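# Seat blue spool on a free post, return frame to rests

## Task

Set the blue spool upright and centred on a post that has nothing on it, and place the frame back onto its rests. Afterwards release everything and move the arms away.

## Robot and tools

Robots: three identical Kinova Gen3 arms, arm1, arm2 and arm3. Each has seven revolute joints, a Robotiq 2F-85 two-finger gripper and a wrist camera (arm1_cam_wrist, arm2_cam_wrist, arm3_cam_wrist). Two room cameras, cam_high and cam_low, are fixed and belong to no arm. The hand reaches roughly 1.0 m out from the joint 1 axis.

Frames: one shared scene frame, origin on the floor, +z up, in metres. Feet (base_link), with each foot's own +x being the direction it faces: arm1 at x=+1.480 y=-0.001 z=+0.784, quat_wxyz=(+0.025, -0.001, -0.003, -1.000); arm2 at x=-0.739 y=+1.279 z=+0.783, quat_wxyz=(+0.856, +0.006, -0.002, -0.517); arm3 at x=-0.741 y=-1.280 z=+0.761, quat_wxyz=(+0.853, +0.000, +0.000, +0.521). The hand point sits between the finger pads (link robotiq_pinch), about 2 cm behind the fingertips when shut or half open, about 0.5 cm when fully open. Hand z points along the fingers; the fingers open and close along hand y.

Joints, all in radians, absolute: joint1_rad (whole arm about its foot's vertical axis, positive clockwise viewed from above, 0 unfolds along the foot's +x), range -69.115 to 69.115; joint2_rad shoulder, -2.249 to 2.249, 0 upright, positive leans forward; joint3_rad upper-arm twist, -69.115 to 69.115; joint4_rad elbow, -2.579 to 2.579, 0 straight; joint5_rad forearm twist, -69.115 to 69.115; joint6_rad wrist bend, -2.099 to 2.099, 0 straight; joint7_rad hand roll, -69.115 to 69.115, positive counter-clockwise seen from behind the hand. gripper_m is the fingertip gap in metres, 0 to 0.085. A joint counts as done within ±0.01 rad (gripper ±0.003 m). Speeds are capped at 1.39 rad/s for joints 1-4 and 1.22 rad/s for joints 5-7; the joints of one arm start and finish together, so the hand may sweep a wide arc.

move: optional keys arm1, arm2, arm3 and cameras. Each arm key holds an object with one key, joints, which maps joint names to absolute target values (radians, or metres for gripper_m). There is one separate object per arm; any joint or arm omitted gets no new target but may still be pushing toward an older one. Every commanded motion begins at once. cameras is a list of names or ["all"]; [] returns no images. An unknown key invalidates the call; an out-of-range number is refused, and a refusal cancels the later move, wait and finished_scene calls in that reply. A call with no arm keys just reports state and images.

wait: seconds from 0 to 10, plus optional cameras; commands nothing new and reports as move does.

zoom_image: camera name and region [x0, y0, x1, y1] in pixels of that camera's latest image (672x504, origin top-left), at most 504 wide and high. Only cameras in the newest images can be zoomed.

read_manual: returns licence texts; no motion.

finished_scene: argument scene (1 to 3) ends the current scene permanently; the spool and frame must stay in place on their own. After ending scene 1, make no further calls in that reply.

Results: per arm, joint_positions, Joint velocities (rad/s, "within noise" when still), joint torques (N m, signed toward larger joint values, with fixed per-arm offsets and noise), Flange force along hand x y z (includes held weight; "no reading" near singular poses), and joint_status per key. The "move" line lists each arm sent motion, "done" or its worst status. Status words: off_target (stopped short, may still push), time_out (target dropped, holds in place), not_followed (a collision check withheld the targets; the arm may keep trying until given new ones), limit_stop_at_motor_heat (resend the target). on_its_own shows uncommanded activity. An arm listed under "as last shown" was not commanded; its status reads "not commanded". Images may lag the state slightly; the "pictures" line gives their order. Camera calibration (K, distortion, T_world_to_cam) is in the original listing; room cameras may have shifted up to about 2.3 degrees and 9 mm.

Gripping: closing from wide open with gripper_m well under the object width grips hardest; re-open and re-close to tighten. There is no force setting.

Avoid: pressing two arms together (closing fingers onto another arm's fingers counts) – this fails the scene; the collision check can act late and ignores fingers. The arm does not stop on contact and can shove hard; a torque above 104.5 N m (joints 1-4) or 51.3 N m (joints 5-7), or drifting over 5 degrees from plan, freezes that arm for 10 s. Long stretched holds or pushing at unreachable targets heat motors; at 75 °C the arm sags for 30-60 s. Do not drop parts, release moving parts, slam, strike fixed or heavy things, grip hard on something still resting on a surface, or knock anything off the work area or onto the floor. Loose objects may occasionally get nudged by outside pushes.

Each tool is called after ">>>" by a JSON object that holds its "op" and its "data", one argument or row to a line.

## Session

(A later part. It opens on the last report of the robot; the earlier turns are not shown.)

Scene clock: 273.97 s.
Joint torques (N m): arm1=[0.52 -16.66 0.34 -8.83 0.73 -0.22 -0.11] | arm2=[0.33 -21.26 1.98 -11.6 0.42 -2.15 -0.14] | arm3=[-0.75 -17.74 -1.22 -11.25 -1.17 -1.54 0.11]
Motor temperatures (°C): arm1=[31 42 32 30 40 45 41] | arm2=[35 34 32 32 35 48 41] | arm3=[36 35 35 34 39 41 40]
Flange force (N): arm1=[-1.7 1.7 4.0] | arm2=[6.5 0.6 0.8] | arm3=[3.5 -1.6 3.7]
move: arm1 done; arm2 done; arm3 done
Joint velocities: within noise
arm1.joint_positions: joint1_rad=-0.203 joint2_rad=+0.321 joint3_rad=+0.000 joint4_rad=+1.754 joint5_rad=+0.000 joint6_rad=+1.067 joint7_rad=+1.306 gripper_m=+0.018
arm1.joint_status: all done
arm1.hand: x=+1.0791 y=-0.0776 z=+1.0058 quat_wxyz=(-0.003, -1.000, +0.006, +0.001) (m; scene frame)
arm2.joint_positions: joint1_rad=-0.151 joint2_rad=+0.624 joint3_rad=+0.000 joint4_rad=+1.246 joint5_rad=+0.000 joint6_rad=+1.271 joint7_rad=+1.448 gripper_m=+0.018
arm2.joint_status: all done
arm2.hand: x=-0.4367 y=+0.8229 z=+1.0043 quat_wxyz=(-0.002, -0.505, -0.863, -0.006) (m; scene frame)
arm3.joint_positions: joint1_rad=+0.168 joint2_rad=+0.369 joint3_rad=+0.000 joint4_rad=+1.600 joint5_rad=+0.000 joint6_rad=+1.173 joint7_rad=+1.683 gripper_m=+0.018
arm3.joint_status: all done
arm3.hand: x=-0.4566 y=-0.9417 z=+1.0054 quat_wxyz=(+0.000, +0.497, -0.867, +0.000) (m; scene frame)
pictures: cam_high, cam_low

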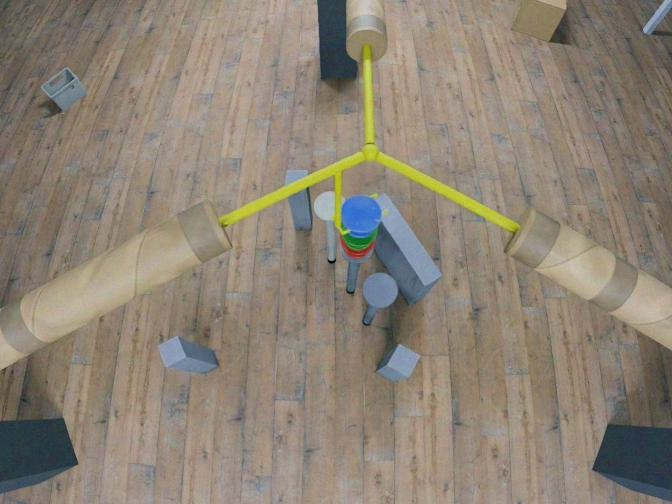

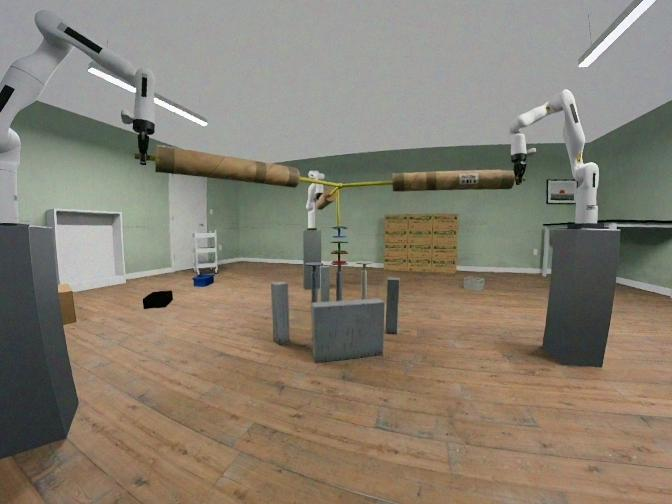

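>>> {"op": "move", "data": {
  "arm1": {"joints":{"joint1_rad":-0.2285,"joint2_rad":0.4344,"joint4_rad":1.5771,"joint6_rad":1.1301,"joint7_rad":1.2811}},
  "arm2": {"joints":{"joint1_rad":-0.0517,"joint2_rad":0.614,"joint4_rad":1.2648,"joint6_rad":1.2628,"joint7_rad":1.5477}},
  "arm3": {"joints":{"joint1_rad":0.1046,"joint2_rad":0.2596,"joint4_rad":1.7585,"joint6_rad":1.1235,"joint7_rad":1.6204}},
  "cameras": ["cam_high"]
}}

>>> {"op": "move", "data": {
  "arm1": {"joints":{"joint1_rad":-0.2481,"joint2_rad":0.5524,"joint4_rad":1.3776,"joint6_rad":1.2116,"joint7_rad":1.2615}},
  "arm2": {"joints":{"joint1_rad":0.0499,"joint2_rad":0.6171,"joint4_rad":1.2592,"joint6_rad":1.2653,"joint7_rad":1.6493}},
  "arm3": {"joints":{"joint1_rad":0.0238,"joint2_rad":0.1533,"joint4_rad":1.8976,"joint6_rad":1.0907,"joint7_rad":1.5396}},
  "cameras": []
}}

>>> {"op": "move", "data": {
  "arm1": {"joints":{"joint1_rad":-0.2641,"joint2_rad":0.681,"joint4_rad":1.1452,"joint6_rad":1.3154,"joint7_rad":1.2455}},
  "arm2": {"joints":{"joint1_rad":0.1501,"joint2_rad":0.6336,"joint4_rad":1.229,"joint6_rad":1.279,"joint7_rad":1.7495}},
  "arm3": {"joints":{"joint1_rad":-0.0815,"joint2_rad":0.0489,"joint4_rad":2.0179,"joint6_rad":1.0748,"joint7_rad":1.4343}},
  "cameras": ["cam_low","cam_high"]
}}

>>> {"op": "zoom_image", "data": {
  "camera": "cam_low",
  "region": [270, 180, 380, 290]
}}

>>> {"op": "zoom_image", "data": {
  "camera": "cam_high",
  "region": [290, 180, 450, 340]
}}

Scene clock: 303.30 s.
Joint torques (N m): arm1=[-0.16 -19.28 -0.26 -9.14 0.36 -0.09 -0.06] | arm2=[-0.47 -20.78 1.28 -10.02 -0.07 -0.82 -0.12] | arm3=[0.36 -15.2 -0.28 -10.49 -0.5 -1.15 0.13]
Motor temperatures (°C): arm1=[31 42 32 30 40 45 40] | arm2=[35 35 32 32 35 47 41] | arm3=[36 35 35 34 39 41 40]
Flange force (N): arm1=[-2.1 0.4 4.4] | arm2=[2.9 -0.2 1.1] | arm3=[2.0 0.6 3.6]
move: arm1 done; arm2 done; arm3 done
Joint velocities: within noise
arm1.joint_positions: joint1_rad=-0.229 joint2_rad=+0.434 joint3_rad=+0.000 joint4_rad=+1.577 joint5_rad=+0.000 joint6_rad=+1.130 joint7_rad=+1.281 gripper_m=+0.018
arm1.joint_status: all done
arm1.hand: x=+1.0300 y=-0.1024 z=+1.0060 quat_wxyz=(-0.003, -1.000, +0.006, +0.000) (m; scene frame)
arm2.joint_positions: joint1_rad=-0.052 joint2_rad=+0.614 joint3_rad=+0.000 joint4_rad=+1.265 joint5_rad=+0.000 joint6_rad=+1.263 joint7_rad=+1.548 gripper_m=+0.018
arm2.joint_status: all done
arm2.hand: x=-0.4855 y=+0.7986 z=+1.0036 quat_wxyz=(-0.002, -0.505, -0.863, -0.006) (m; scene frame)
arm3.joint_positions: joint1_rad=+0.105 joint2_rad=+0.260 joint3_rad=+0.000 joint4_rad=+1.759 joint5_rad=+0.000 joint6_rad=+1.123 joint7_rad=+1.620 gripper_m=+0.018
arm3.joint_status: all done
arm3.hand: x=-0.5059 y=-0.9662 z=+1.0054 quat_wxyz=(+0.000, +0.498, -0.867, +0.000) (m; scene frame)
pictures: cam_high

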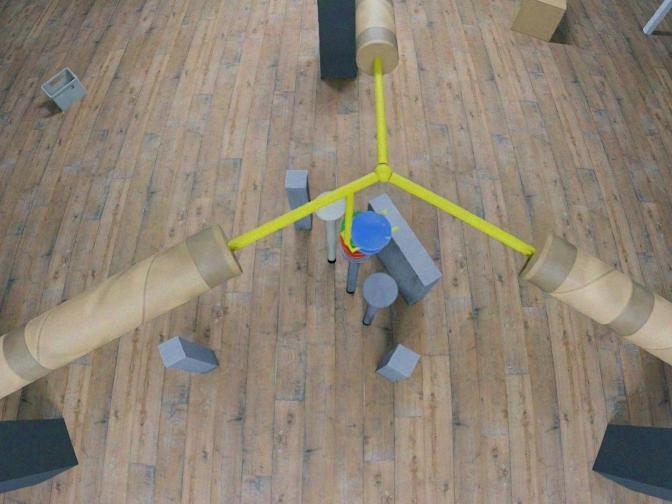

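Scene clock: 304.53 s.
Joint torques (N m): arm1=[-0.4 -21.77 -0.31 -8.74 0.24 0.46 -0.11] | arm2=[-0.33 -20.76 1.4 -9.57 0.03 -0.54 -0.16] | arm3=[0.36 -12.78 -0.36 -9.9 -0.59 -0.72 0.19]
Motor temperatures (°C): arm1=[31 42 32 30 40 45 40] | arm2=[35 35 32 32 35 47 41] | arm3=[36 35 35 34 39 41 40]
Flange force (N): arm1=[-4.0 0.6 4.3] | arm2=[1.8 0.2 0.9] | arm3=[1.1 0.5 4.0]
move: arm1 done; arm2 done; arm3 done
TORQUE WARNING: arm1's joint6_rad reached its warning level (29.4 N m). A warning alone does not stop the arm.
Joint velocities: within noise
arm1.joint_positions: joint1_rad=-0.248 joint2_rad=+0.552 joint3_rad=+0.000 joint4_rad=+1.378 joint5_rad=+0.000 joint6_rad=+1.212 joint7_rad=+1.261 gripper_m=+0.018
arm1.joint_status: all done
arm1.hand: x=+0.9808 y=-0.1269 z=+1.0063 quat_wxyz=(-0.003, -1.000, +0.006, +0.000) (m; scene frame)
arm2.joint_positions: joint1_rad=+0.050 joint2_rad=+0.617 joint3_rad=+0.000 joint4_rad=+1.259 joint5_rad=+0.000 joint6_rad=+1.265 joint7_rad=+1.649 gripper_m=+0.018
arm2.joint_status: all done
arm2.hand: x=-0.5349 y=+0.7740 z=+1.0030 quat_wxyz=(-0.002, -0.505, -0.863, -0.006) (m; scene frame)
arm3.joint_positions: joint1_rad=+0.024 joint2_rad=+0.153 joint3_rad=+0.000 joint4_rad=+1.898 joint5_rad=+0.000 joint6_rad=+1.091 joint7_rad=+1.540 gripper_m=+0.018
arm3.joint_status: all done
arm3.hand: x=-0.5551 y=-0.9908 z=+1.0053 quat_wxyz=(+0.000, +0.498, -0.867, +0.000) (m; scene frame)
pictures: none
No camera images: "cameras" was empty.

Scene clock: 305.87 s.
Joint torques (N m): arm1=[-0.73 -24.37 -0.44 -9.35 0.15 0.19 -0.12] | arm2=[-0.55 -21.02 1.22 -8.97 -0.14 -0.01 -0.14] | arm3=[0.84 -10.4 0.11 -9.44 -0.16 -0.54 0.18]
Motor temperatures (°C): arm1=[31 42 32 30 40 45 40] | arm2=[35 35 32 32 35 47 41] | arm3=[36 35 35 34 39 41 40]
Flange force (N): arm1=[-3.9 0.2 3.9] | arm2=[0.3 -0.3 1.0] | arm3=[0.6 1.9 3.6]
move: arm1 done; arm2 done; arm3 done
TORQUE WARNING: arm1's joint6_rad reached its warning level (29.4 N m). A warning alone does not stop the arm.
Joint velocities: within noise
arm1.joint_positions: joint1_rad=-0.264 joint2_rad=+0.681 joint3_rad=+0.000 joint4_rad=+1.145 joint5_rad=+0.000 joint6_rad=+1.315 joint7_rad=+1.246 gripper_m=+0.018
arm1.joint_status: all done
arm1.hand: x=+0.9315 y=-0.1515 z=+1.0063 quat_wxyz=(-0.003, -1.000, +0.006, +0.000) (m; scene frame)
arm2.joint_positions: joint1_rad=+0.150 joint2_rad=+0.634 joint3_rad=+0.000 joint4_rad=+1.229 joint5_rad=+0.000 joint6_rad=+1.279 joint7_rad=+1.750 gripper_m=+0.018
arm2.joint_status: all done
arm2.hand: x=-0.5839 y=+0.7494 z=+1.0024 quat_wxyz=(-0.002, -0.505, -0.863, -0.006) (m; scene frame)
arm3.joint_positions: joint1_rad=-0.082 joint2_rad=+0.049 joint3_rad=+0.000 joint4_rad=+2.018 joint5_rad=+0.000 joint6_rad=+1.075 joint7_rad=+1.434 gripper_m=+0.018
arm3.joint_status: all done
arm3.hand: x=-0.6042 y=-1.0154 z=+1.0053 quat_wxyz=(+0.000, +0.497, -0.867, +0.000) (m; scene frame)
pictures: cam_high, cam_low

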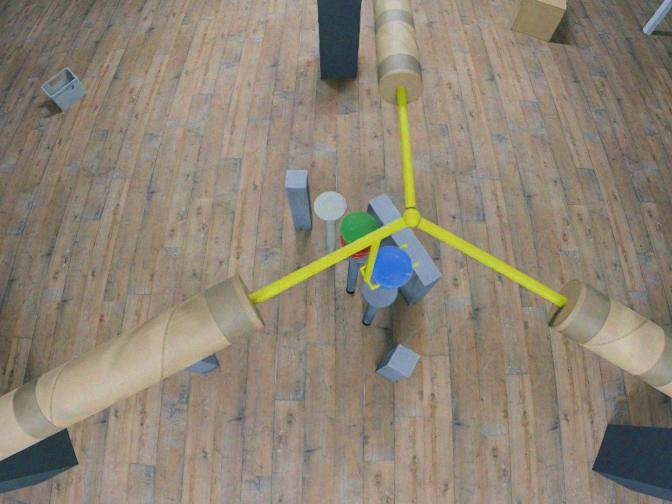

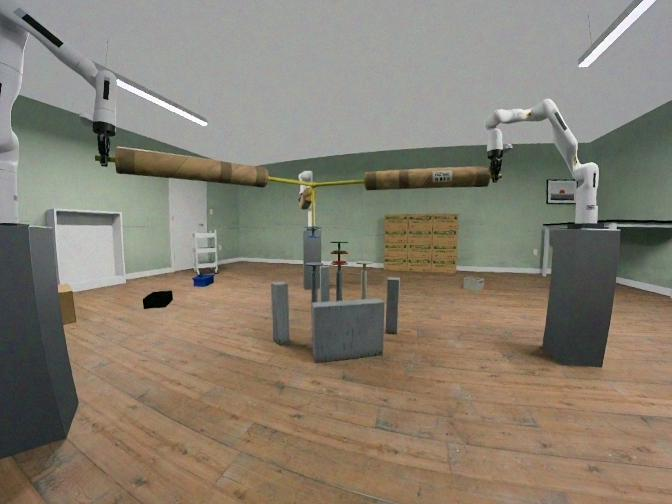

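Scaled by 4.582 from the camera's 672x504 image, which has a finer 960x720 frame.

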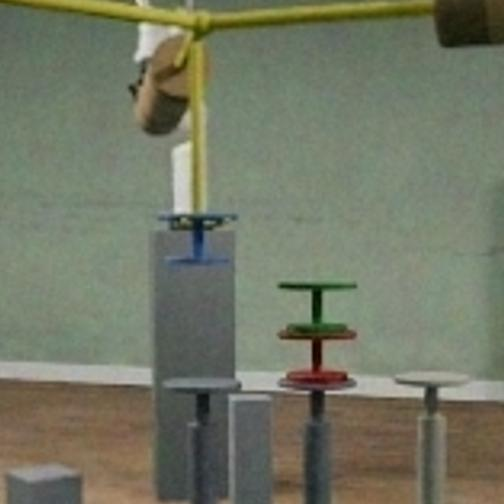

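Scaled by 3.150 from the camera's 672x504 image, which has a finer 960x720 frame.

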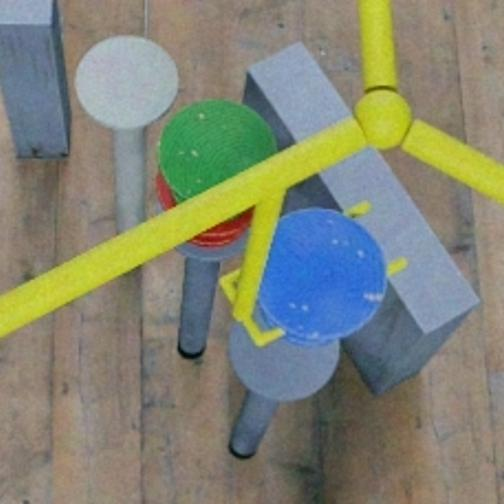

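>>> {"op": "move", "data": {
  "arm1": {"joints":{"joint1_rad":-0.2612,"joint2_rad":0.7323,"joint4_rad":1.3055,"joint6_rad":1.1038,"joint7_rad":1.2484}},
  "arm2": {"joints":{"joint1_rad":0.1406,"joint2_rad":0.7006,"joint4_rad":1.3514,"joint6_rad":1.0896,"joint7_rad":1.74}},
  "arm3": {"joints":{"joint1_rad":-0.0676,"joint2_rad":0.1824,"joint4_rad":2.1557,"joint6_rad":0.8035,"joint7_rad":1.4482}},
  "cameras": []
}}

>>> {"op": "move", "data": {
  "arm1": {"joints":{"joint2_rad":0.8213,"joint4_rad":1.3796,"joint6_rad":0.9407}},
  "arm2": {"joints":{"joint2_rad":0.7911,"joint4_rad":1.4273,"joint6_rad":0.9232}},
  "arm3": {"joints":{"joint2_rad":0.3448,"joint4_rad":2.2615,"joint6_rad":0.5353}},
  "cameras": ["cam_low","cam_high"]
}}

>>> {"op": "zoom_image", "data": {
  "camera": "cam_low",
  "region": [270, 200, 360, 290]
}}

>>> {"op": "zoom_image", "data": {
  "camera": "cam_high",
  "region": [320, 210, 440, 330]
}}

Scene clock: 327.37 s.
Joint torques (N m): arm1=[-1.27 -24.04 -1.12 -7.67 -0.32 0.81 -0.11] | arm2=[0.95 -22.02 2.58 -9.98 0.6 -1.24 -0.1] | arm3=[-0.01 -12.17 -0.73 -10.08 -0.65 -1.83 0.08]
Motor temperatures (°C): arm1=[31 42 32 30 39 45 40] | arm2=[35 35 32 32 35 47 41] | arm3=[36 35 35 34 39 41 40]
Flange force (N): arm1=[-5.5 -0.3 4.4] | arm2=[3.1 3.1 0.8] | arm3=[4.5 -1.1 3.7]
move: arm1 done; arm2 done; arm3 done
Joint velocities: within noise
arm1.joint_positions: joint1_rad=-0.261 joint2_rad=+0.732 joint3_rad=+0.000 joint4_rad=+1.305 joint5_rad=+0.000 joint6_rad=+1.104 joint7_rad=+1.248 gripper_m=+0.018
arm1.joint_status: all done
arm1.hand: x=+0.9376 y=-0.1482 z=+0.9302 quat_wxyz=(-0.003, -1.000, +0.006, +0.001) (m; scene frame)
arm2.joint_positions: joint1_rad=+0.141 joint2_rad=+0.701 joint3_rad=+0.000 joint4_rad=+1.351 joint5_rad=+0.000 joint6_rad=+1.090 joint7_rad=+1.740 gripper_m=+0.018
arm2.joint_status: all done
arm2.hand: x=-0.5783 y=+0.7519 z=+0.9300 quat_wxyz=(-0.002, -0.505, -0.863, -0.006) (m; scene frame)
arm3.joint_positions: joint1_rad=-0.068 joint2_rad=+0.182 joint3_rad=+0.000 joint4_rad=+2.156 joint5_rad=+0.000 joint6_rad=+0.803 joint7_rad=+1.448 gripper_m=+0.018
arm3.joint_status: all done
arm3.hand: x=-0.5982 y=-1.0123 z=+0.9303 quat_wxyz=(+0.000, +0.497, -0.867, +0.000) (m; scene frame)
pictures: none
No camera images: "cameras" was empty.

Scene clock: 328.53 s.
Joint torques (N m): arm1=[-1.63 -25.5 -1.35 -9.34 -0.3 -0.91 -0.06] | arm2=[-0.84 -21.6 1.07 -5.97 -0.26 0.85 -0.06] | arm3=[1.95 -13.27 1.48 -6.18 0.45 -0.84 0.15]
Motor temperatures (°C): arm1=[31 42 32 30 39 45 40] | arm2=[35 35 32 32 35 47 41] | arm3=[36 35 35 34 39 41 40]
Flange force (N): arm1=[-0.5 -2.2 4.6] | arm2=[-3.2 -1.7 1.0] | arm3=[1.5 6.2 3.8]
move: arm1 done; arm2 done; arm3 done
Joint velocities: within noise
arm1.joint_positions: joint1_rad=-0.261 joint2_rad=+0.821 joint3_rad=+0.000 joint4_rad=+1.380 joint5_rad=+0.000 joint6_rad=+0.941 joint7_rad=+1.248 gripper_m=+0.018
arm1.joint_status: all done
arm1.hand: x=+0.9375 y=-0.1486 z=+0.8602 quat_wxyz=(-0.003, -1.000, +0.006, +0.001) (m; scene frame)
arm2.joint_positions: joint1_rad=+0.141 joint2_rad=+0.791 joint3_rad=+0.000 joint4_rad=+1.427 joint5_rad=+0.000 joint6_rad=+0.923 joint7_rad=+1.740 gripper_m=+0.018
arm2.joint_status: all done
arm2.hand: x=-0.5777 y=+0.7524 z=+0.8600 quat_wxyz=(-0.002, -0.505, -0.863, -0.006) (m; scene frame)
arm3.joint_positions: joint1_rad=-0.068 joint2_rad=+0.345 joint3_rad=+0.000 joint4_rad=+2.261 joint5_rad=+0.000 joint6_rad=+0.535 joint7_rad=+1.448 gripper_m=+0.018
arm3.joint_status: all done
arm3.hand: x=-0.5982 y=-1.0123 z=+0.8603 quat_wxyz=(+0.000, +0.498, -0.867, +0.000) (m; scene frame)
pictures: cam_high, cam_low

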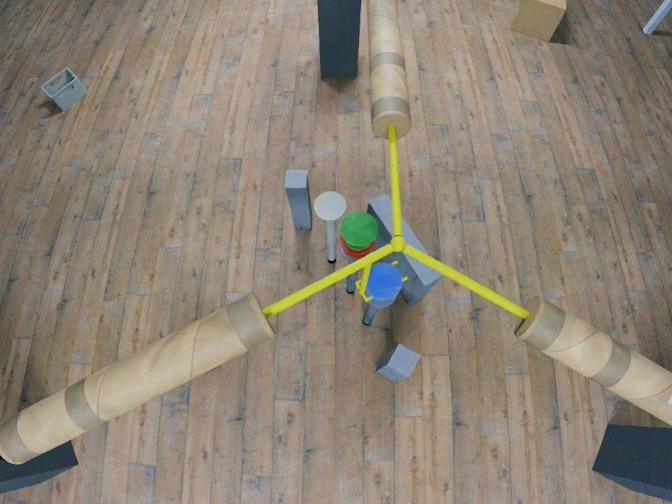

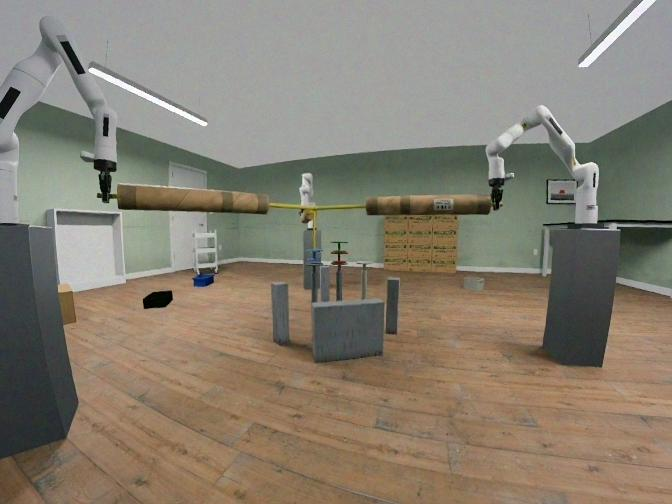

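Scaled by 5.600 from the camera's 672x504 image, which has a finer 960x720 frame.

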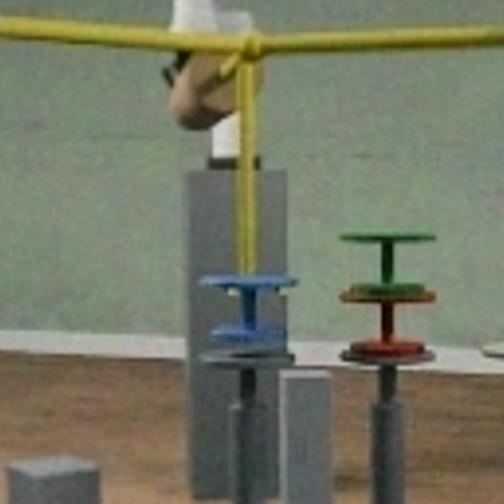

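Scaled by 4.200 from the camera's 672x504 image, which has a finer 960x720 frame.

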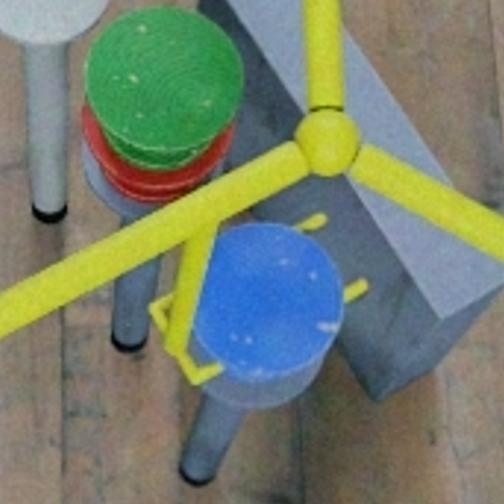

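>>> {"op": "move", "data": {
  "arm1": {"joints":{"joint2_rad":0.8582,"joint4_rad":1.3967,"joint6_rad":0.8867}},
  "arm2": {"joints":{"joint2_rad":0.8286,"joint4_rad":1.4452,"joint6_rad":0.8678}},
  "arm3": {"joints":{"joint2_rad":0.4137,"joint4_rad":2.2895,"joint6_rad":0.4384}},
  "cameras": []
}}

>>> {"op": "move", "data": {
  "arm1": {"joints":{"joint2_rad":0.8784,"joint4_rad":1.4037,"joint6_rad":0.8595}},
  "arm2": {"joints":{"joint2_rad":0.8489,"joint4_rad":1.4526,"joint6_rad":0.8401}},
  "arm3": {"joints":{"joint2_rad":0.4516,"joint4_rad":2.302,"joint6_rad":0.388}},
  "cameras": ["cam_low","cam_high"]
}}

>>> {"op": "zoom_image", "data": {
  "camera": "cam_low",
  "region": [270, 200, 360, 290]
}}

>>> {"op": "zoom_image", "data": {
  "camera": "cam_high",
  "region": [320, 210, 440, 330]
}}

Scene clock: 339.27 s.
Joint torques (N m): arm1=[-2.33 -26.12 -1.96 -10.11 -0.54 -1.6 -0.07] | arm2=[-0.96 -20.93 0.82 -3.92 -0.4 1.77 0] | arm3=[2.72 -13.71 2.49 -5.07 0.73 -0.83 0.14]
Motor temperatures (°C): arm1=[31 43 32 30 39 45 40] | arm2=[35 35 32 32 35 47 41] | arm3=[36 35 35 34 39 41 40]
Flange force (N): arm1=[1.4 -4.1 4.4] | arm2=[-6.5 -2.5 0.7] | arm3=[1.2 8.8 3.3]
move: arm1 done; arm2 done; arm3 done
Joint velocities: within noise
arm1.joint_positions: joint1_rad=-0.261 joint2_rad=+0.858 joint3_rad=+0.000 joint4_rad=+1.397 joint5_rad=+0.000 joint6_rad=+0.887 joint7_rad=+1.248 gripper_m=+0.018
arm1.joint_status: all done
arm1.hand: x=+0.9375 y=-0.1487 z=+0.8352 quat_wxyz=(-0.003, -1.000, +0.006, +0.001) (m; scene frame)
arm2.joint_positions: joint1_rad=+0.141 joint2_rad=+0.829 joint3_rad=+0.000 joint4_rad=+1.445 joint5_rad=+0.000 joint6_rad=+0.868 joint7_rad=+1.740 gripper_m=+0.018
arm2.joint_status: all done
arm2.hand: x=-0.5775 y=+0.7526 z=+0.8350 quat_wxyz=(-0.002, -0.505, -0.863, -0.006) (m; scene frame)
arm3.joint_positions: joint1_rad=-0.068 joint2_rad=+0.414 joint3_rad=+0.000 joint4_rad=+2.289 joint5_rad=+0.000 joint6_rad=+0.438 joint7_rad=+1.448 gripper_m=+0.018
arm3.joint_status: all done
arm3.hand: x=-0.5982 y=-1.0123 z=+0.8353 quat_wxyz=(+0.000, +0.497, -0.867, +0.000) (m; scene frame)
pictures: none
No camera images: "cameras" was empty.

Scene clock: 340.00 s.
Joint torques (N m): arm1=[-2.69 -26.44 -2.36 -10.21 -0.67 -1.81 -0.09] | arm2=[-1.01 -20.65 0.82 -2.97 -0.38 2.18 -0.03] | arm3=[2.94 -14.04 2.91 -4.45 0.76 -0.75 0.1]
Motor temperatures (°C): arm1=[31 43 32 30 39 45 40] | arm2=[35 35 32 32 35 47 41] | arm3=[36 35 35 34 39 41 40]
Flange force (N): arm1=[1.4 -4.7 4.4] | arm2=[-8.0 -3.0 0.7] | arm3=[0.9 9.4 3.6]
move: arm1 done; arm2 done; arm3 done
Joint velocities: within noise
arm1.joint_positions: joint1_rad=-0.261 joint2_rad=+0.878 joint3_rad=+0.000 joint4_rad=+1.404 joint5_rad=+0.000 joint6_rad=+0.859 joint7_rad=+1.248 gripper_m=+0.018
arm1.joint_status: all done
arm1.hand: x=+0.9375 y=-0.1488 z=+0.8222 quat_wxyz=(-0.003, -1.000, +0.006, +0.001) (m; scene frame)
arm2.joint_positions: joint1_rad=+0.141 joint2_rad=+0.849 joint3_rad=+0.000 joint4_rad=+1.453 joint5_rad=+0.000 joint6_rad=+0.840 joint7_rad=+1.740 gripper_m=+0.018
arm2.joint_status: all done
arm2.hand: x=-0.5774 y=+0.7528 z=+0.8220 quat_wxyz=(-0.002, -0.505, -0.863, -0.006) (m; scene frame)
arm3.joint_positions: joint1_rad=-0.068 joint2_rad=+0.452 joint3_rad=+0.000 joint4_rad=+2.302 joint5_rad=+0.000 joint6_rad=+0.388 joint7_rad=+1.448 gripper_m=+0.018
arm3.joint_status: all done
arm3.hand: x=-0.5982 y=-1.0124 z=+0.8223 quat_wxyz=(+0.000, +0.497, -0.867, +0.000) (m; scene frame)
pictures: cam_high, cam_low

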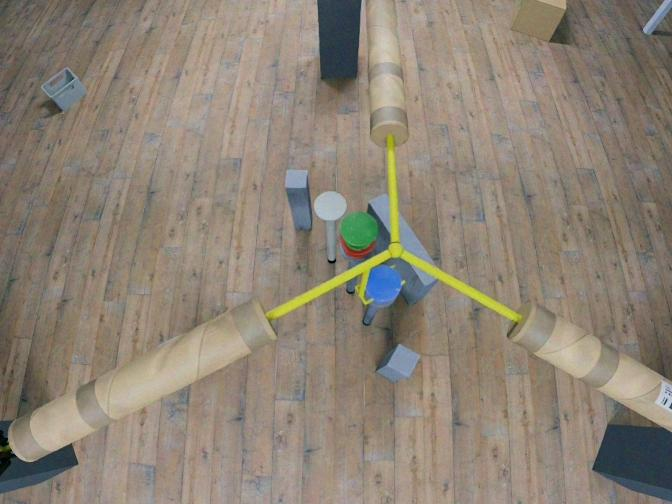

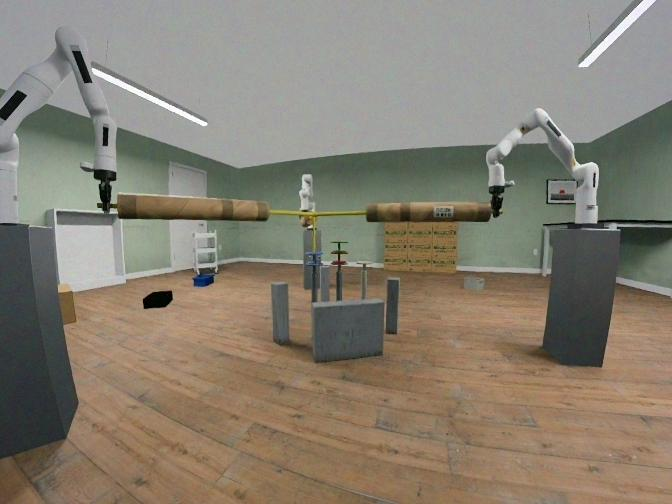

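Scaled by 5.600 from the camera's 672x504 image, which has a finer 960x720 frame.

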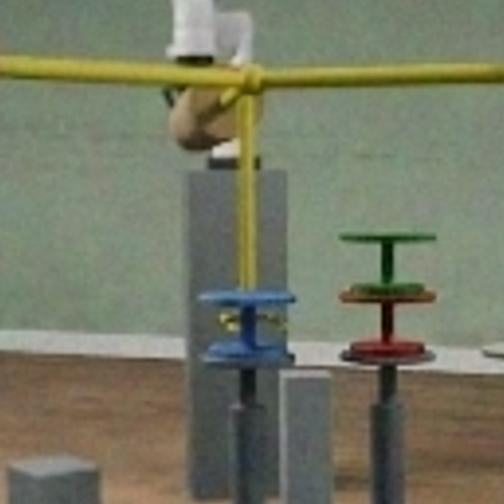

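Scaled by 4.200 from the camera's 672x504 image, which has a finer 960x720 frame.

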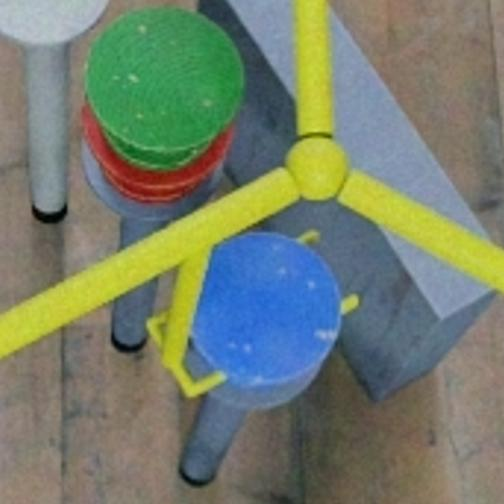

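>>> {"op": "move", "data": {
  "arm1": {"joints":{"joint1_rad":-0.1508,"joint2_rad":0.9135,"joint4_rad":1.3206,"joint6_rad":0.9075,"joint7_rad":1.3588}},
  "arm2": {"joints":{"joint1_rad":0.1636,"joint2_rad":0.7455,"joint4_rad":1.7012,"joint6_rad":0.6949,"joint7_rad":1.763}},
  "arm3": {"joints":{"joint1_rad":-0.2175,"joint2_rad":0.5013,"joint4_rad":2.1784,"joint6_rad":0.4619,"joint7_rad":1.2983}},
  "cameras": ["cam_low","cam_high"]
}}

>>> {"op": "zoom_image", "data": {
  "camera": "cam_low",
  "region": [270, 200, 360, 290]
}}

>>> {"op": "zoom_image", "data": {
  "camera": "cam_high",
  "region": [320, 210, 440, 330]
}}

Scene clock: 378.30 s.
Joint torques (N m): arm1=[-2.35 -26.23 -1.96 -8.53 -0.52 -0.57 -0.07] | arm2=[-0.55 -18.86 1.32 -3.65 -0.08 0.91 0.06] | arm3=[2.16 -15.63 1.82 -5.08 0.37 -0.66 0.11]
Motor temperatures (°C): arm1=[31 43 32 30 39 45 40] | arm2=[35 35 32 32 35 47 41] | arm3=[36 34 35 33 39 41 40]
Flange force (N): arm1=[-1.6 -3.2 4.4] | arm2=[-4.9 -1.7 -0.1] | arm3=[1.5 5.9 3.7]
move: arm1 done; arm2 done; arm3 done
TORQUE WARNING: arm2's joint4_rad reached its warning level (56.7 N m). A warning alone does not stop the arm.
Joint velocities: within noise
arm1.joint_positions: joint1_rad=-0.151 joint2_rad=+0.913 joint3_rad=+0.000 joint4_rad=+1.321 joint5_rad=+0.000 joint6_rad=+0.908 joint7_rad=+1.359 gripper_m=+0.018
arm1.joint_status: all done
arm1.hand: x=+0.9060 y=-0.0918 z=+0.8221 quat_wxyz=(-0.003, -1.000, +0.006, +0.001) (m; scene frame)
arm2.joint_positions: joint1_rad=+0.164 joint2_rad=+0.745 joint3_rad=+0.000 joint4_rad=+1.701 joint5_rad=+0.000 joint6_rad=+0.695 joint7_rad=+1.763 gripper_m=+0.018
arm2.joint_status: all done
arm2.hand: x=-0.6094 y=+0.8090 z=+0.8218 quat_wxyz=(-0.002, -0.505, -0.863, -0.006) (m; scene frame)
arm3.joint_positions: joint1_rad=-0.218 joint2_rad=+0.501 joint3_rad=+0.000 joint4_rad=+2.178 joint5_rad=+0.000 joint6_rad=+0.462 joint7_rad=+1.298 gripper_m=+0.018
arm3.joint_status: all done
arm3.hand: x=-0.6297 y=-0.9556 z=+0.8223 quat_wxyz=(+0.000, +0.498, -0.867, +0.000) (m; scene frame)
pictures: cam_high, cam_low

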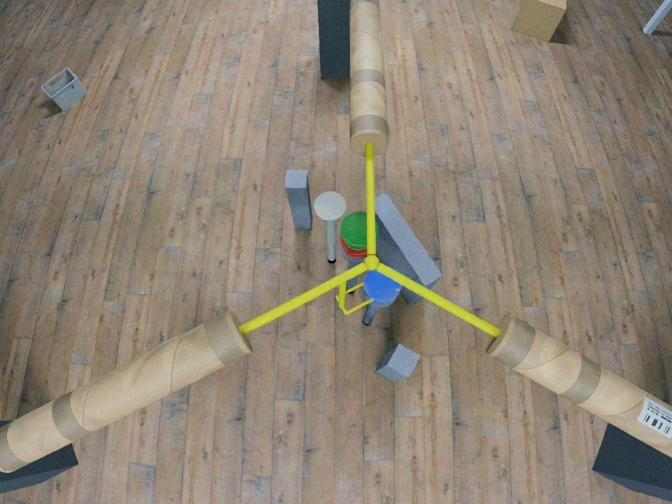

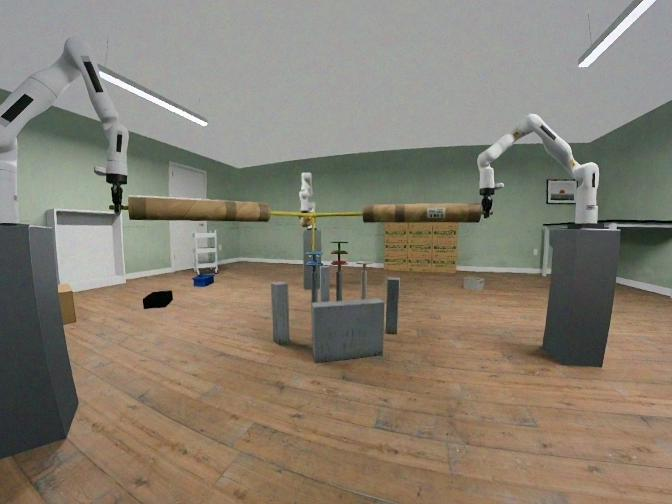

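Scaled by 5.600 from the camera's 672x504 image, which has a finer 960x720 frame.

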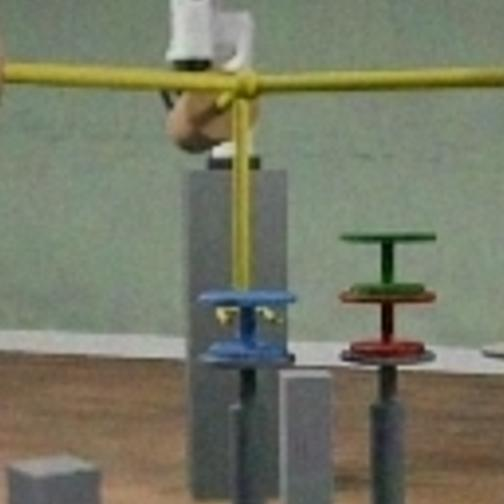

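Scaled by 4.200 from the camera's 672x504 image, which has a finer 960x720 frame.

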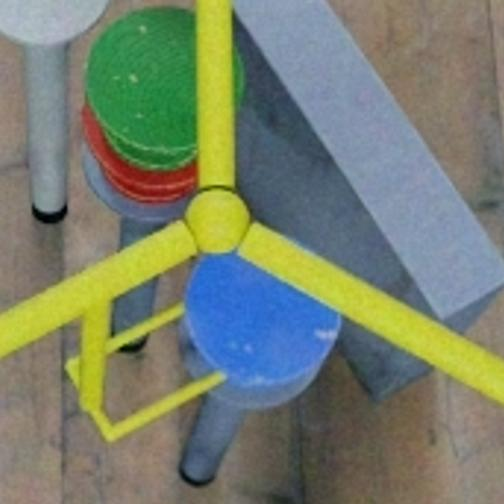

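>>> {"op": "move", "data": {
  "arm1": {"joints":{"joint1_rad":-0.0481,"joint2_rad":0.9648,"joint4_rad":1.2008,"joint6_rad":0.976,"joint7_rad":1.4615}},
  "arm2": {"joints":{"joint1_rad":0.1921,"joint2_rad":0.656,"joint4_rad":1.9254,"joint6_rad":0.5602,"joint7_rad":1.7915}},
  "arm3": {"joints":{"joint1_rad":-0.3329,"joint2_rad":0.5637,"joint4_rad":2.0284,"joint6_rad":0.5495,"joint7_rad":1.1829}},
  "cameras": []
}}

>>> {"op": "move", "data": {
  "arm1": {"joints":{"joint1_rad":0.1118,"joint2_rad":0.9592,"joint4_rad":1.3842,"joint6_rad":0.7982,"joint7_rad":1.6214}},
  "arm2": {"joints":{"joint1_rad":0.0079,"joint2_rad":0.6776,"joint4_rad":2.1993,"joint6_rad":0.2647,"joint7_rad":1.6073}},
  "arm3": {"joints":{"joint1_rad":-0.2815,"joint2_rad":0.7914,"joint4_rad":1.6992,"joint6_rad":0.651,"joint7_rad":1.2343}},
  "cameras": ["cam_high"]
}}

>>> {"op": "move", "data": {
  "arm1": {"joints":{"joint1_rad":0.29,"joint2_rad":1.0736,"joint4_rad":1.4595,"joint6_rad":0.6085,"joint7_rad":1.7996}},
  "arm2": {"joints":{"joint1_rad":-0.263,"joint2_rad":0.9234,"joint4_rad":2.3822,"joint6_rad":-0.164,"joint7_rad":1.3364}},
  "arm3": {"joints":{"joint1_rad":-0.2481,"joint2_rad":1.0947,"joint4_rad":1.284,"joint6_rad":0.7629,"joint7_rad":1.2677}},
  "cameras": ["cam_high","cam_low"]
}}

Scene clock: 388.90 s.
Joint torques (N m): arm1=[-2.04 -27.33 -1.54 -8.79 -0.41 -0.48 -0.08] | arm2=[-0.85 -16.4 0.96 -2.87 -0.2 0.76 0.03] | arm3=[2.37 -17.34 1.76 -5.3 0.42 -0.3 0.13]
Motor temperatures (°C): arm1=[31 43 32 30 39 44 40] | arm2=[35 35 32 32 35 47 41] | arm3=[36 34 35 33 39 41 40]
Flange force (N): arm1=[-1.7 -2.7 4.5] | arm2=[-3.7 -2.6 -0.5] | arm3=[1.4 5.8 3.9]
move: arm1 done; arm2 done; arm3 done
TORQUE WARNING: arm2's joint4_rad reached its warning level (56.7 N m). A warning alone does not stop the arm.
Joint velocities: within noise
arm1.joint_positions: joint1_rad=-0.048 joint2_rad=+0.965 joint3_rad=+0.000 joint4_rad=+1.201 joint5_rad=+0.000 joint6_rad=+0.976 joint7_rad=+1.461 gripper_m=+0.018
arm1.joint_status: all done
arm1.hand: x=+0.8743 y=-0.0349 z=+0.8218 quat_wxyz=(-0.003, -1.000, +0.006, +0.001) (m; scene frame)
arm2.joint_positions: joint1_rad=+0.192 joint2_rad=+0.656 joint3_rad=+0.000 joint4_rad=+1.925 joint5_rad=+0.000 joint6_rad=+0.560 joint7_rad=+1.792 gripper_m=+0.018
arm2.joint_status: all done
arm2.hand: x=-0.6410 y=+0.8659 z=+0.8214 quat_wxyz=(-0.002, -0.505, -0.863, -0.006) (m; scene frame)
arm3.joint_positions: joint1_rad=-0.333 joint2_rad=+0.564 joint3_rad=+0.000 joint4_rad=+2.028 joint5_rad=+0.000 joint6_rad=+0.549 joint7_rad=+1.183 gripper_m=+0.018
arm3.joint_status: all done
arm3.hand: x=-0.6613 y=-0.8987 z=+0.8222 quat_wxyz=(+0.000, +0.498, -0.867, +0.000) (m; scene frame)
pictures: none
No camera images: "cameras" was empty.

Scene clock: 390.40 s.
Joint torques (N m): arm1=[-1.48 -25.99 -1.26 -7.48 -0.21 -0.35 -0.04] | arm2=[-1.55 -13.75 0.08 0.26 -0.35 0.85 0.11] | arm3=[2.55 -21.52 1.92 -5.05 0.43 0.3 0.08]
Motor temperatures (°C): arm1=[31 43 32 30 40 44 40] | arm2=[35 35 32 32 35 47 41] | arm3=[36 34 35 33 39 41 40]
Flange force (N): arm1=[-1.1 -2.1 4.7] | arm2=[-5.5 -4.7 -1.5] | arm3=[-1.4 5.4 4.0]
move: arm1 done; arm2 done; arm3 done
TORQUE WARNING: arm3's joint6_rad reached its warning level (29.4 N m). A warning alone does not stop the arm.
Joint velocities: within noise
arm1.joint_positions: joint1_rad=+0.112 joint2_rad=+0.959 joint3_rad=+0.000 joint4_rad=+1.384 joint5_rad=+0.000 joint6_rad=+0.798 joint7_rad=+1.621 gripper_m=+0.018
arm1.joint_status: all done
arm1.hand: x=+0.9132 y=+0.0595 z=+0.7798 quat_wxyz=(-0.003, -1.000, +0.006, +0.000) (m; scene frame)
arm2.joint_positions: joint1_rad=+0.008 joint2_rad=+0.678 joint3_rad=+0.000 joint4_rad=+2.199 joint5_rad=+0.000 joint6_rad=+0.265 joint7_rad=+1.607 gripper_m=+0.018
arm2.joint_status: all done
arm2.hand: x=-0.6022 y=+0.9604 z=+0.7797 quat_wxyz=(-0.002, -0.505, -0.863, -0.006) (m; scene frame)
arm3.joint_positions: joint1_rad=-0.282 joint2_rad=+0.792 joint3_rad=+0.000 joint4_rad=+1.699 joint5_rad=+0.000 joint6_rad=+0.651 joint7_rad=+1.234 gripper_m=+0.018
arm3.joint_status: all done
arm3.hand: x=-0.6225 y=-0.8046 z=+0.7802 quat_wxyz=(+0.000, +0.498, -0.867, +0.000) (m; scene frame)
pictures: cam_high

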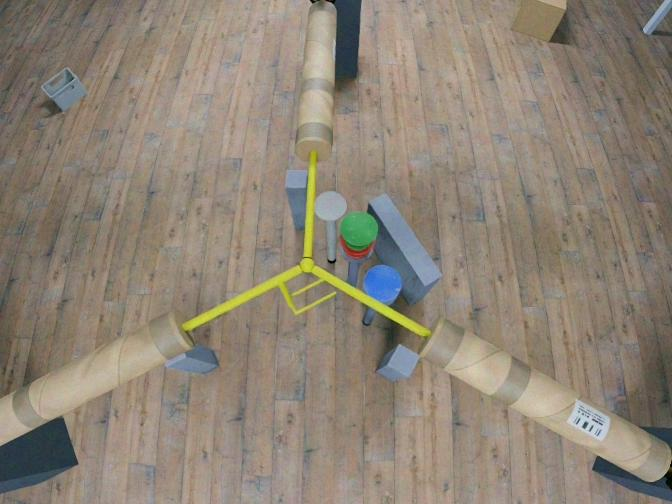

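Scene clock: 392.03 s.
Joint torques (N m): arm1=[-1 -26.74 -1.12 -7.03 -0.21 -0.9 -0.17] | arm2=[-1.16 -14.87 0.65 1.62 -0.27 -0.78 0.07] | arm3=[2.33 -26.51 1.68 -7.21 0.26 -0.2 0.15]
Motor temperatures (°C): arm1=[32 43 32 30 40 44 40] | arm2=[35 35 32 32 35 47 41] | arm3=[36 34 35 33 39 41 40]
Flange force (N): arm1=[0.9 -1.3 5.4] | arm2=[-4.4 -2.6 -1.3] | arm3=[1.3 3.4 3.9]
move: arm1 done; arm2 done; arm3 done
TORQUE WARNING: arm3's joint6_rad reached its warning level (29.4 N m). A warning alone does not stop the arm.
Joint velocities: within noise
arm1.joint_positions: joint1_rad=+0.290 joint2_rad=+1.074 joint3_rad=+0.000 joint4_rad=+1.460 joint5_rad=+0.000 joint6_rad=+0.609 joint7_rad=+1.800 gripper_m=+0.018
arm1.joint_status: all done
arm1.hand: x=+0.9522 y=+0.1538 z=+0.6999 quat_wxyz=(-0.003, -1.000, +0.006, +0.001) (m; scene frame)
arm2.joint_positions: joint1_rad=-0.263 joint2_rad=+0.923 joint3_rad=+0.000 joint4_rad=+2.382 joint5_rad=+0.000 joint6_rad=-0.164 joint7_rad=+1.336 gripper_m=+0.018
arm2.joint_status: all done
arm2.hand: x=-0.5631 y=+1.0546 z=+0.7001 quat_wxyz=(-0.002, -0.505, -0.863, -0.006) (m; scene frame)
arm3.joint_positions: joint1_rad=-0.248 joint2_rad=+1.095 joint3_rad=+0.000 joint4_rad=+1.284 joint5_rad=+0.000 joint6_rad=+0.763 joint7_rad=+1.268 gripper_m=+0.018
arm3.joint_status: all done
arm3.hand: x=-0.5838 y=-0.7100 z=+0.7001 quat_wxyz=(+0.000, +0.498, -0.867, +0.000) (m; scene frame)
pictures: cam_high, cam_low

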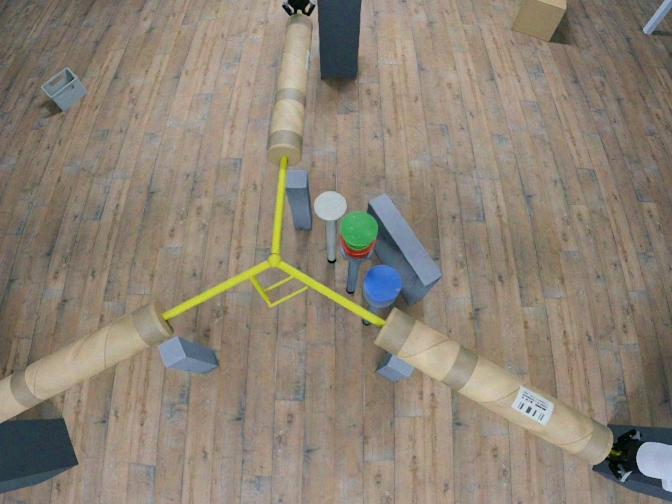

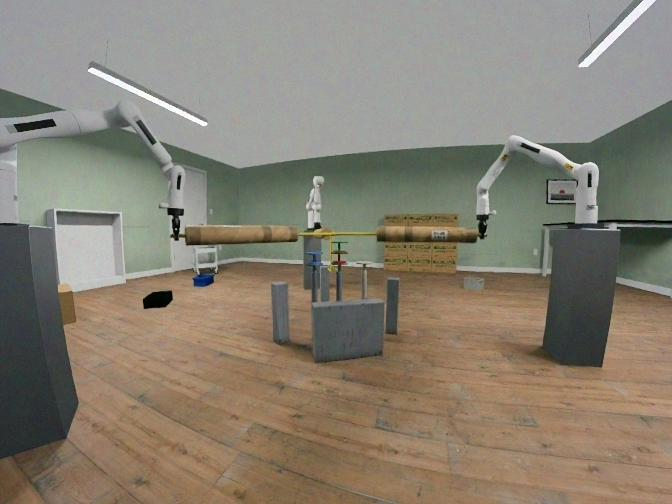

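>>> {"op": "move", "data": {
  "arm1": {"joints":{"joint1_rad":0.291,"joint2_rad":1.3227,"joint4_rad":1.3515,"joint6_rad":0.4674,"joint7_rad":1.8006}},
  "arm2": {"joints":{"joint1_rad":-0.2579,"joint2_rad":1.2967,"joint4_rad":2.2391,"joint6_rad":-0.3942,"joint7_rad":1.3415}},
  "arm3": {"joints":{"joint2_rad":1.3277,"joint4_rad":1.1934,"joint6_rad":0.6205}},
  "cameras": []
}}

>>> {"op": "move", "data": {
  "arm1": {"joints":{"joint1_rad":0.2922,"joint2_rad":1.5915,"joint4_rad":1.128,"joint6_rad":0.4221,"joint7_rad":1.802}},
  "arm2": {"joints":{"joint1_rad":-0.2525,"joint2_rad":1.5972,"joint4_rad":1.9928,"joint6_rad":-0.4484,"joint7_rad":1.3476}},
  "arm3": {"joints":{"joint2_rad":1.5909,"joint4_rad":0.9777,"joint6_rad":0.573}},
  "cameras": ["cam_low"]
}}

>>> {"op": "zoom_image", "data": {
  "camera": "cam_low",
  "region": [160, 230, 500, 360]
}}

>>> {"op": "move", "data": {
  "arm1": {"joints":{"joint1_rad":0.2924,"joint2_rad":1.6328,"joint4_rad":1.0838,"joint6_rad":0.425}},
  "arm2": {"joints":{"joint1_rad":-0.2518,"joint2_rad":1.6366,"joint4_rad":1.9506,"joint6_rad":-0.4456}},
  "arm3": {"joints":{"joint2_rad":1.6323,"joint4_rad":0.9332,"joint6_rad":0.5761}}
}}

>>> {"op": "zoom_image", "data": {
  "camera": "cam_low",
  "region": [160, 230, 500, 360]
}}

Scene clock: 401.50 s.
Joint torques (N m): arm1=[-1.61 -28.06 -1.73 -6.26 -0.23 -1.12 -0.15] | arm2=[-1.53 -15.33 -0.03 5.07 -0.12 -0.21 0.05] | arm3=[3.12 -26.99 2.35 -5.45 0.31 0.1 0.16]
Motor temperatures (°C): arm1=[32 44 32 30 40 44 40] | arm2=[35 35 32 32 35 47 41] | arm3=[36 34 35 33 39 41 40]
Flange force (N): arm1=[1.9 -2.0 5.8] | arm2=[-7.3 -3.0 0.5] | arm3=[-0.2 5.1 4.6]
move: arm1 done; arm2 done; arm3 done
Joint velocities: within noise
arm1.joint_positions: joint1_rad=+0.291 joint2_rad=+1.323 joint3_rad=+0.000 joint4_rad=+1.351 joint5_rad=+0.000 joint6_rad=+0.467 joint7_rad=+1.801 gripper_m=+0.018
arm1.joint_status: all done
arm1.hand: x=+0.9521 y=+0.1537 z=+0.5799 quat_wxyz=(-0.003, -1.000, +0.006, +0.001) (m; scene frame)
arm2.joint_positions: joint1_rad=-0.258 joint2_rad=+1.297 joint3_rad=+0.000 joint4_rad=+2.239 joint5_rad=+0.000 joint6_rad=-0.394 joint7_rad=+1.342 gripper_m=+0.018
arm2.joint_status: all done
arm2.hand: x=-0.5631 y=+1.0545 z=+0.5801 quat_wxyz=(-0.002, -0.505, -0.863, -0.006) (m; scene frame)
arm3.joint_positions: joint1_rad=-0.248 joint2_rad=+1.328 joint3_rad=+0.000 joint4_rad=+1.193 joint5_rad=+0.000 joint6_rad=+0.620 joint7_rad=+1.268 gripper_m=+0.018
arm3.joint_status: all done
arm3.hand: x=-0.5837 y=-0.7099 z=+0.5801 quat_wxyz=(+0.000, +0.498, -0.867, +0.000) (m; scene frame)
pictures: none
No camera images: "cameras" was empty.

Scene clock: 402.93 s.
Joint torques (N m): arm1=[-1.85 -26.85 -1.92 -4.18 -0.21 -0.17 -0.12] | arm2=[-1.46 -13.81 0.08 7.36 -0.1 0.81 0.03] | arm3=[3.04 -26.75 2.2 -4.43 0.32 0.4 0.11]
Motor temperatures (°C): arm1=[32 44 32 30 40 44 40] | arm2=[35 35 32 32 35 47 41] | arm3=[36 34 35 33 39 41 40]
Flange force (N): arm1=[-0.5 -3.1 6.1] | arm2=[-9.3 -2.1 2.4] | arm3=[-1.8 5.4 5.4]
move: arm1 done; arm2 done; arm3 done
Joint velocities: within noise
arm1.joint_positions: joint1_rad=+0.292 joint2_rad=+1.591 joint3_rad=+0.000 joint4_rad=+1.128 joint5_rad=+0.000 joint6_rad=+0.422 joint7_rad=+1.802 gripper_m=+0.018
arm1.joint_status: all done
arm1.hand: x=+0.9522 y=+0.1536 z=+0.4617 quat_wxyz=(-0.003, -1.000, +0.006, +0.001) (m; scene frame)
arm2.joint_positions: joint1_rad=-0.253 joint2_rad=+1.597 joint3_rad=+0.000 joint4_rad=+1.993 joint5_rad=+0.000 joint6_rad=-0.448 joint7_rad=+1.348 gripper_m=+0.018
arm2.joint_status: all done
arm2.hand: x=-0.5633 y=+1.0546 z=+0.4620 quat_wxyz=(-0.002, -0.504, -0.863, -0.006) (m; scene frame)
arm3.joint_positions: joint1_rad=-0.248 joint2_rad=+1.591 joint3_rad=+0.000 joint4_rad=+0.978 joint5_rad=+0.000 joint6_rad=+0.573 joint7_rad=+1.268 gripper_m=+0.018
arm3.joint_status: all done
arm3.hand: x=-0.5836 y=-0.7100 z=+0.4620 quat_wxyz=(+0.000, +0.497, -0.867, +0.000) (m; scene frame)
pictures: cam_low

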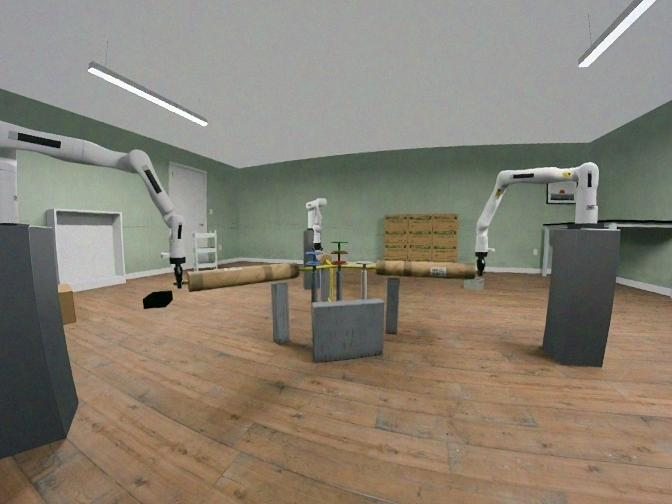

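Scaled by 1.482 from the camera's 672x504 image, which has a finer 960x720 frame.

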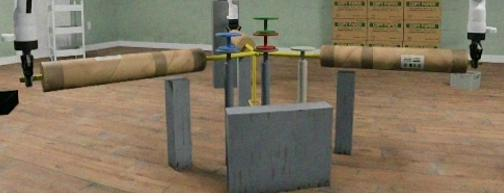

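Scene clock: 403.70 s.
Joint torques (N m): arm1=[-1.98 -27.07 -2.1 -4.31 -0.31 -0.25 -0.14] | arm2=[-1.18 -14.16 0.36 7.25 -0.32 0.64 -0.11] | arm3=[3.24 -27.11 2.32 -4.83 0.29 0.21 0.04]
Motor temperatures (°C): arm1=[32 44 32 30 40 44 40] | arm2=[35 35 32 32 35 47 41] | arm3=[36 34 35 33 39 41 40]
Flange force (N): arm1=[-0.5 -3.4 6.5] | arm2=[-9.0 -1.8 3.3] | arm3=[-1.2 5.4 5.6]
move: arm1 done; arm2 done; arm3 done
Joint velocities: within noise
arm1.joint_positions: joint1_rad=+0.292 joint2_rad=+1.633 joint3_rad=+0.000 joint4_rad=+1.084 joint5_rad=+0.000 joint6_rad=+0.425 joint7_rad=+1.802 gripper_m=+0.018
arm1.joint_status: all done
arm1.hand: x=+0.9522 y=+0.1537 z=+0.4447 quat_wxyz=(-0.003, -1.000, +0.006, +0.001) (m; scene frame)
arm2.joint_positions: joint1_rad=-0.252 joint2_rad=+1.637 joint3_rad=+0.000 joint4_rad=+1.951 joint5_rad=+0.000 joint6_rad=-0.446 joint7_rad=+1.348 gripper_m=+0.018
arm2.joint_status: all done
arm2.hand: x=-0.5633 y=+1.0546 z=+0.4451 quat_wxyz=(-0.002, -0.505, -0.863, -0.006) (m; scene frame)
arm3.joint_positions: joint1_rad=-0.248 joint2_rad=+1.632 joint3_rad=+0.000 joint4_rad=+0.933 joint5_rad=+0.000 joint6_rad=+0.576 joint7_rad=+1.268 gripper_m=+0.018
arm3.joint_status: all done
arm3.hand: x=-0.5836 y=-0.7100 z=+0.4451 quat_wxyz=(+0.000, +0.497, -0.867, +0.000) (m; scene frame)
pictures: arm1_cam_wrist, arm2_cam_wrist, arm3_cam_wrist, cam_high, cam_low
camera_calibration:
arm1_cam_wrist: T_world_to_cam=[[-0.0237914, -0.999715, -0.00182567, 0.179379], [-0.99964, 0.0238122, -0.0123948, 1.00622], [0.0124347, 0.00153012, -0.999922, 0.579751], [0, 0, 0, 1]] pos_world=[1.00292, 0.154481, 0.592504]
arm2_cam_wrist: T_world_to_cam=[[0.84728, 0.530179, 0.0320509, -0.0986387], [0.530526, -0.847664, -0.00279844, 1.24636], [0.0256847, 0.0193749, -0.999482, 0.586794], [0, 0, 0, 1]] pos_world=[-0.592723, 1.09742, 0.593139]
arm3_cam_wrist: T_world_to_cam=[[-0.86159, 0.506907, 0.0266105, -0.16016], [0.507372, 0.861599, 0.0148624, 0.954455], [-0.0153937, 0.0263067, -0.999535, 0.606244], [0, 0, 0, 1]] pos_world=[-0.612924, -0.757119, 0.596038]

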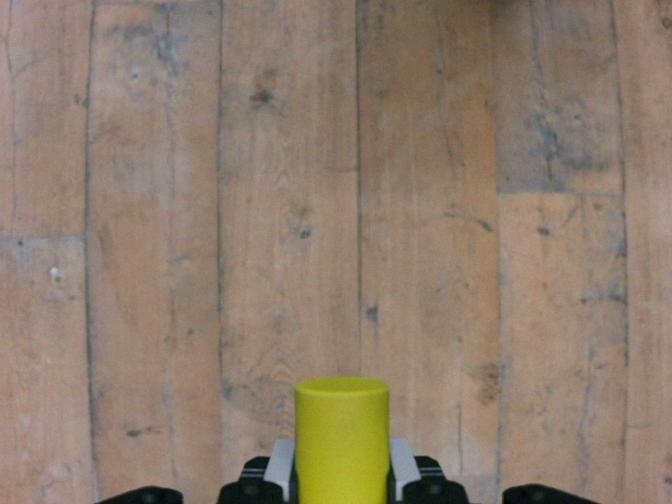

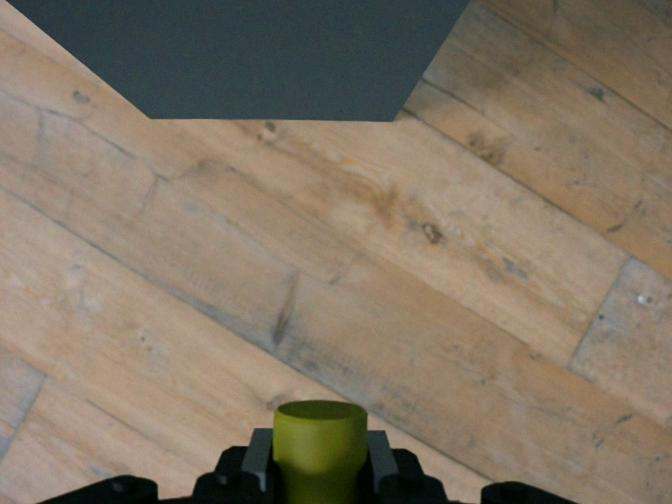

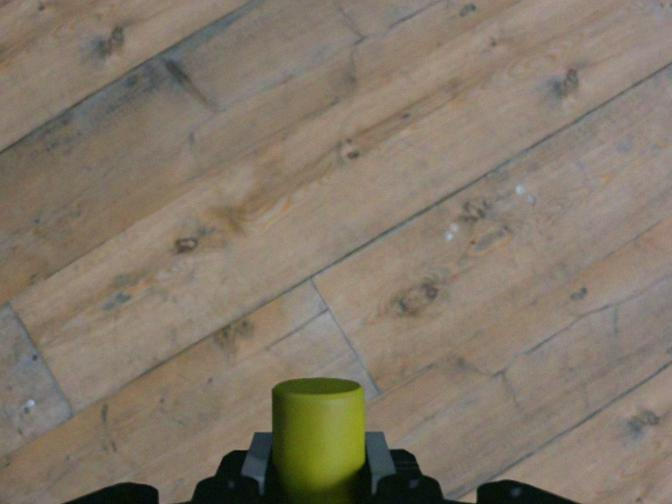

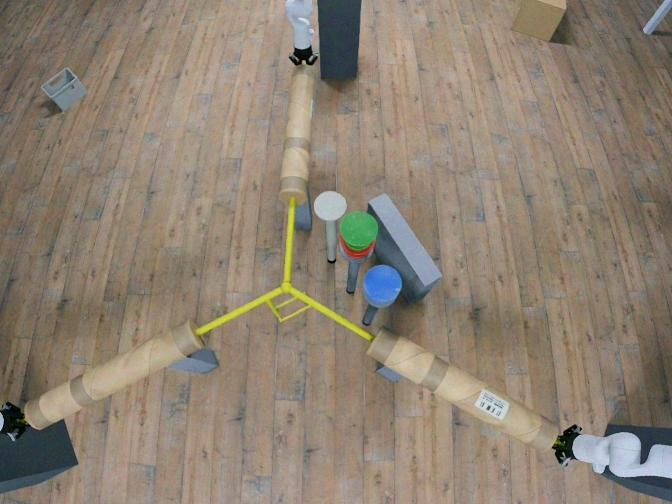

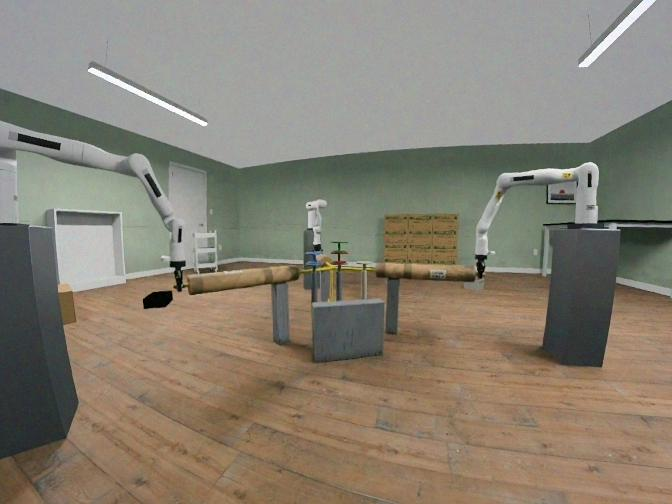

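Scaled by 1.482 from the camera's 672x504 image, which has a finer 960x720 frame.

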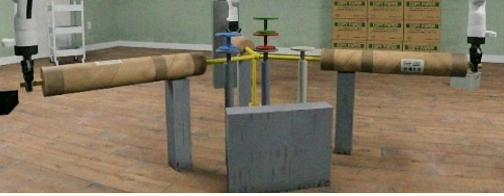

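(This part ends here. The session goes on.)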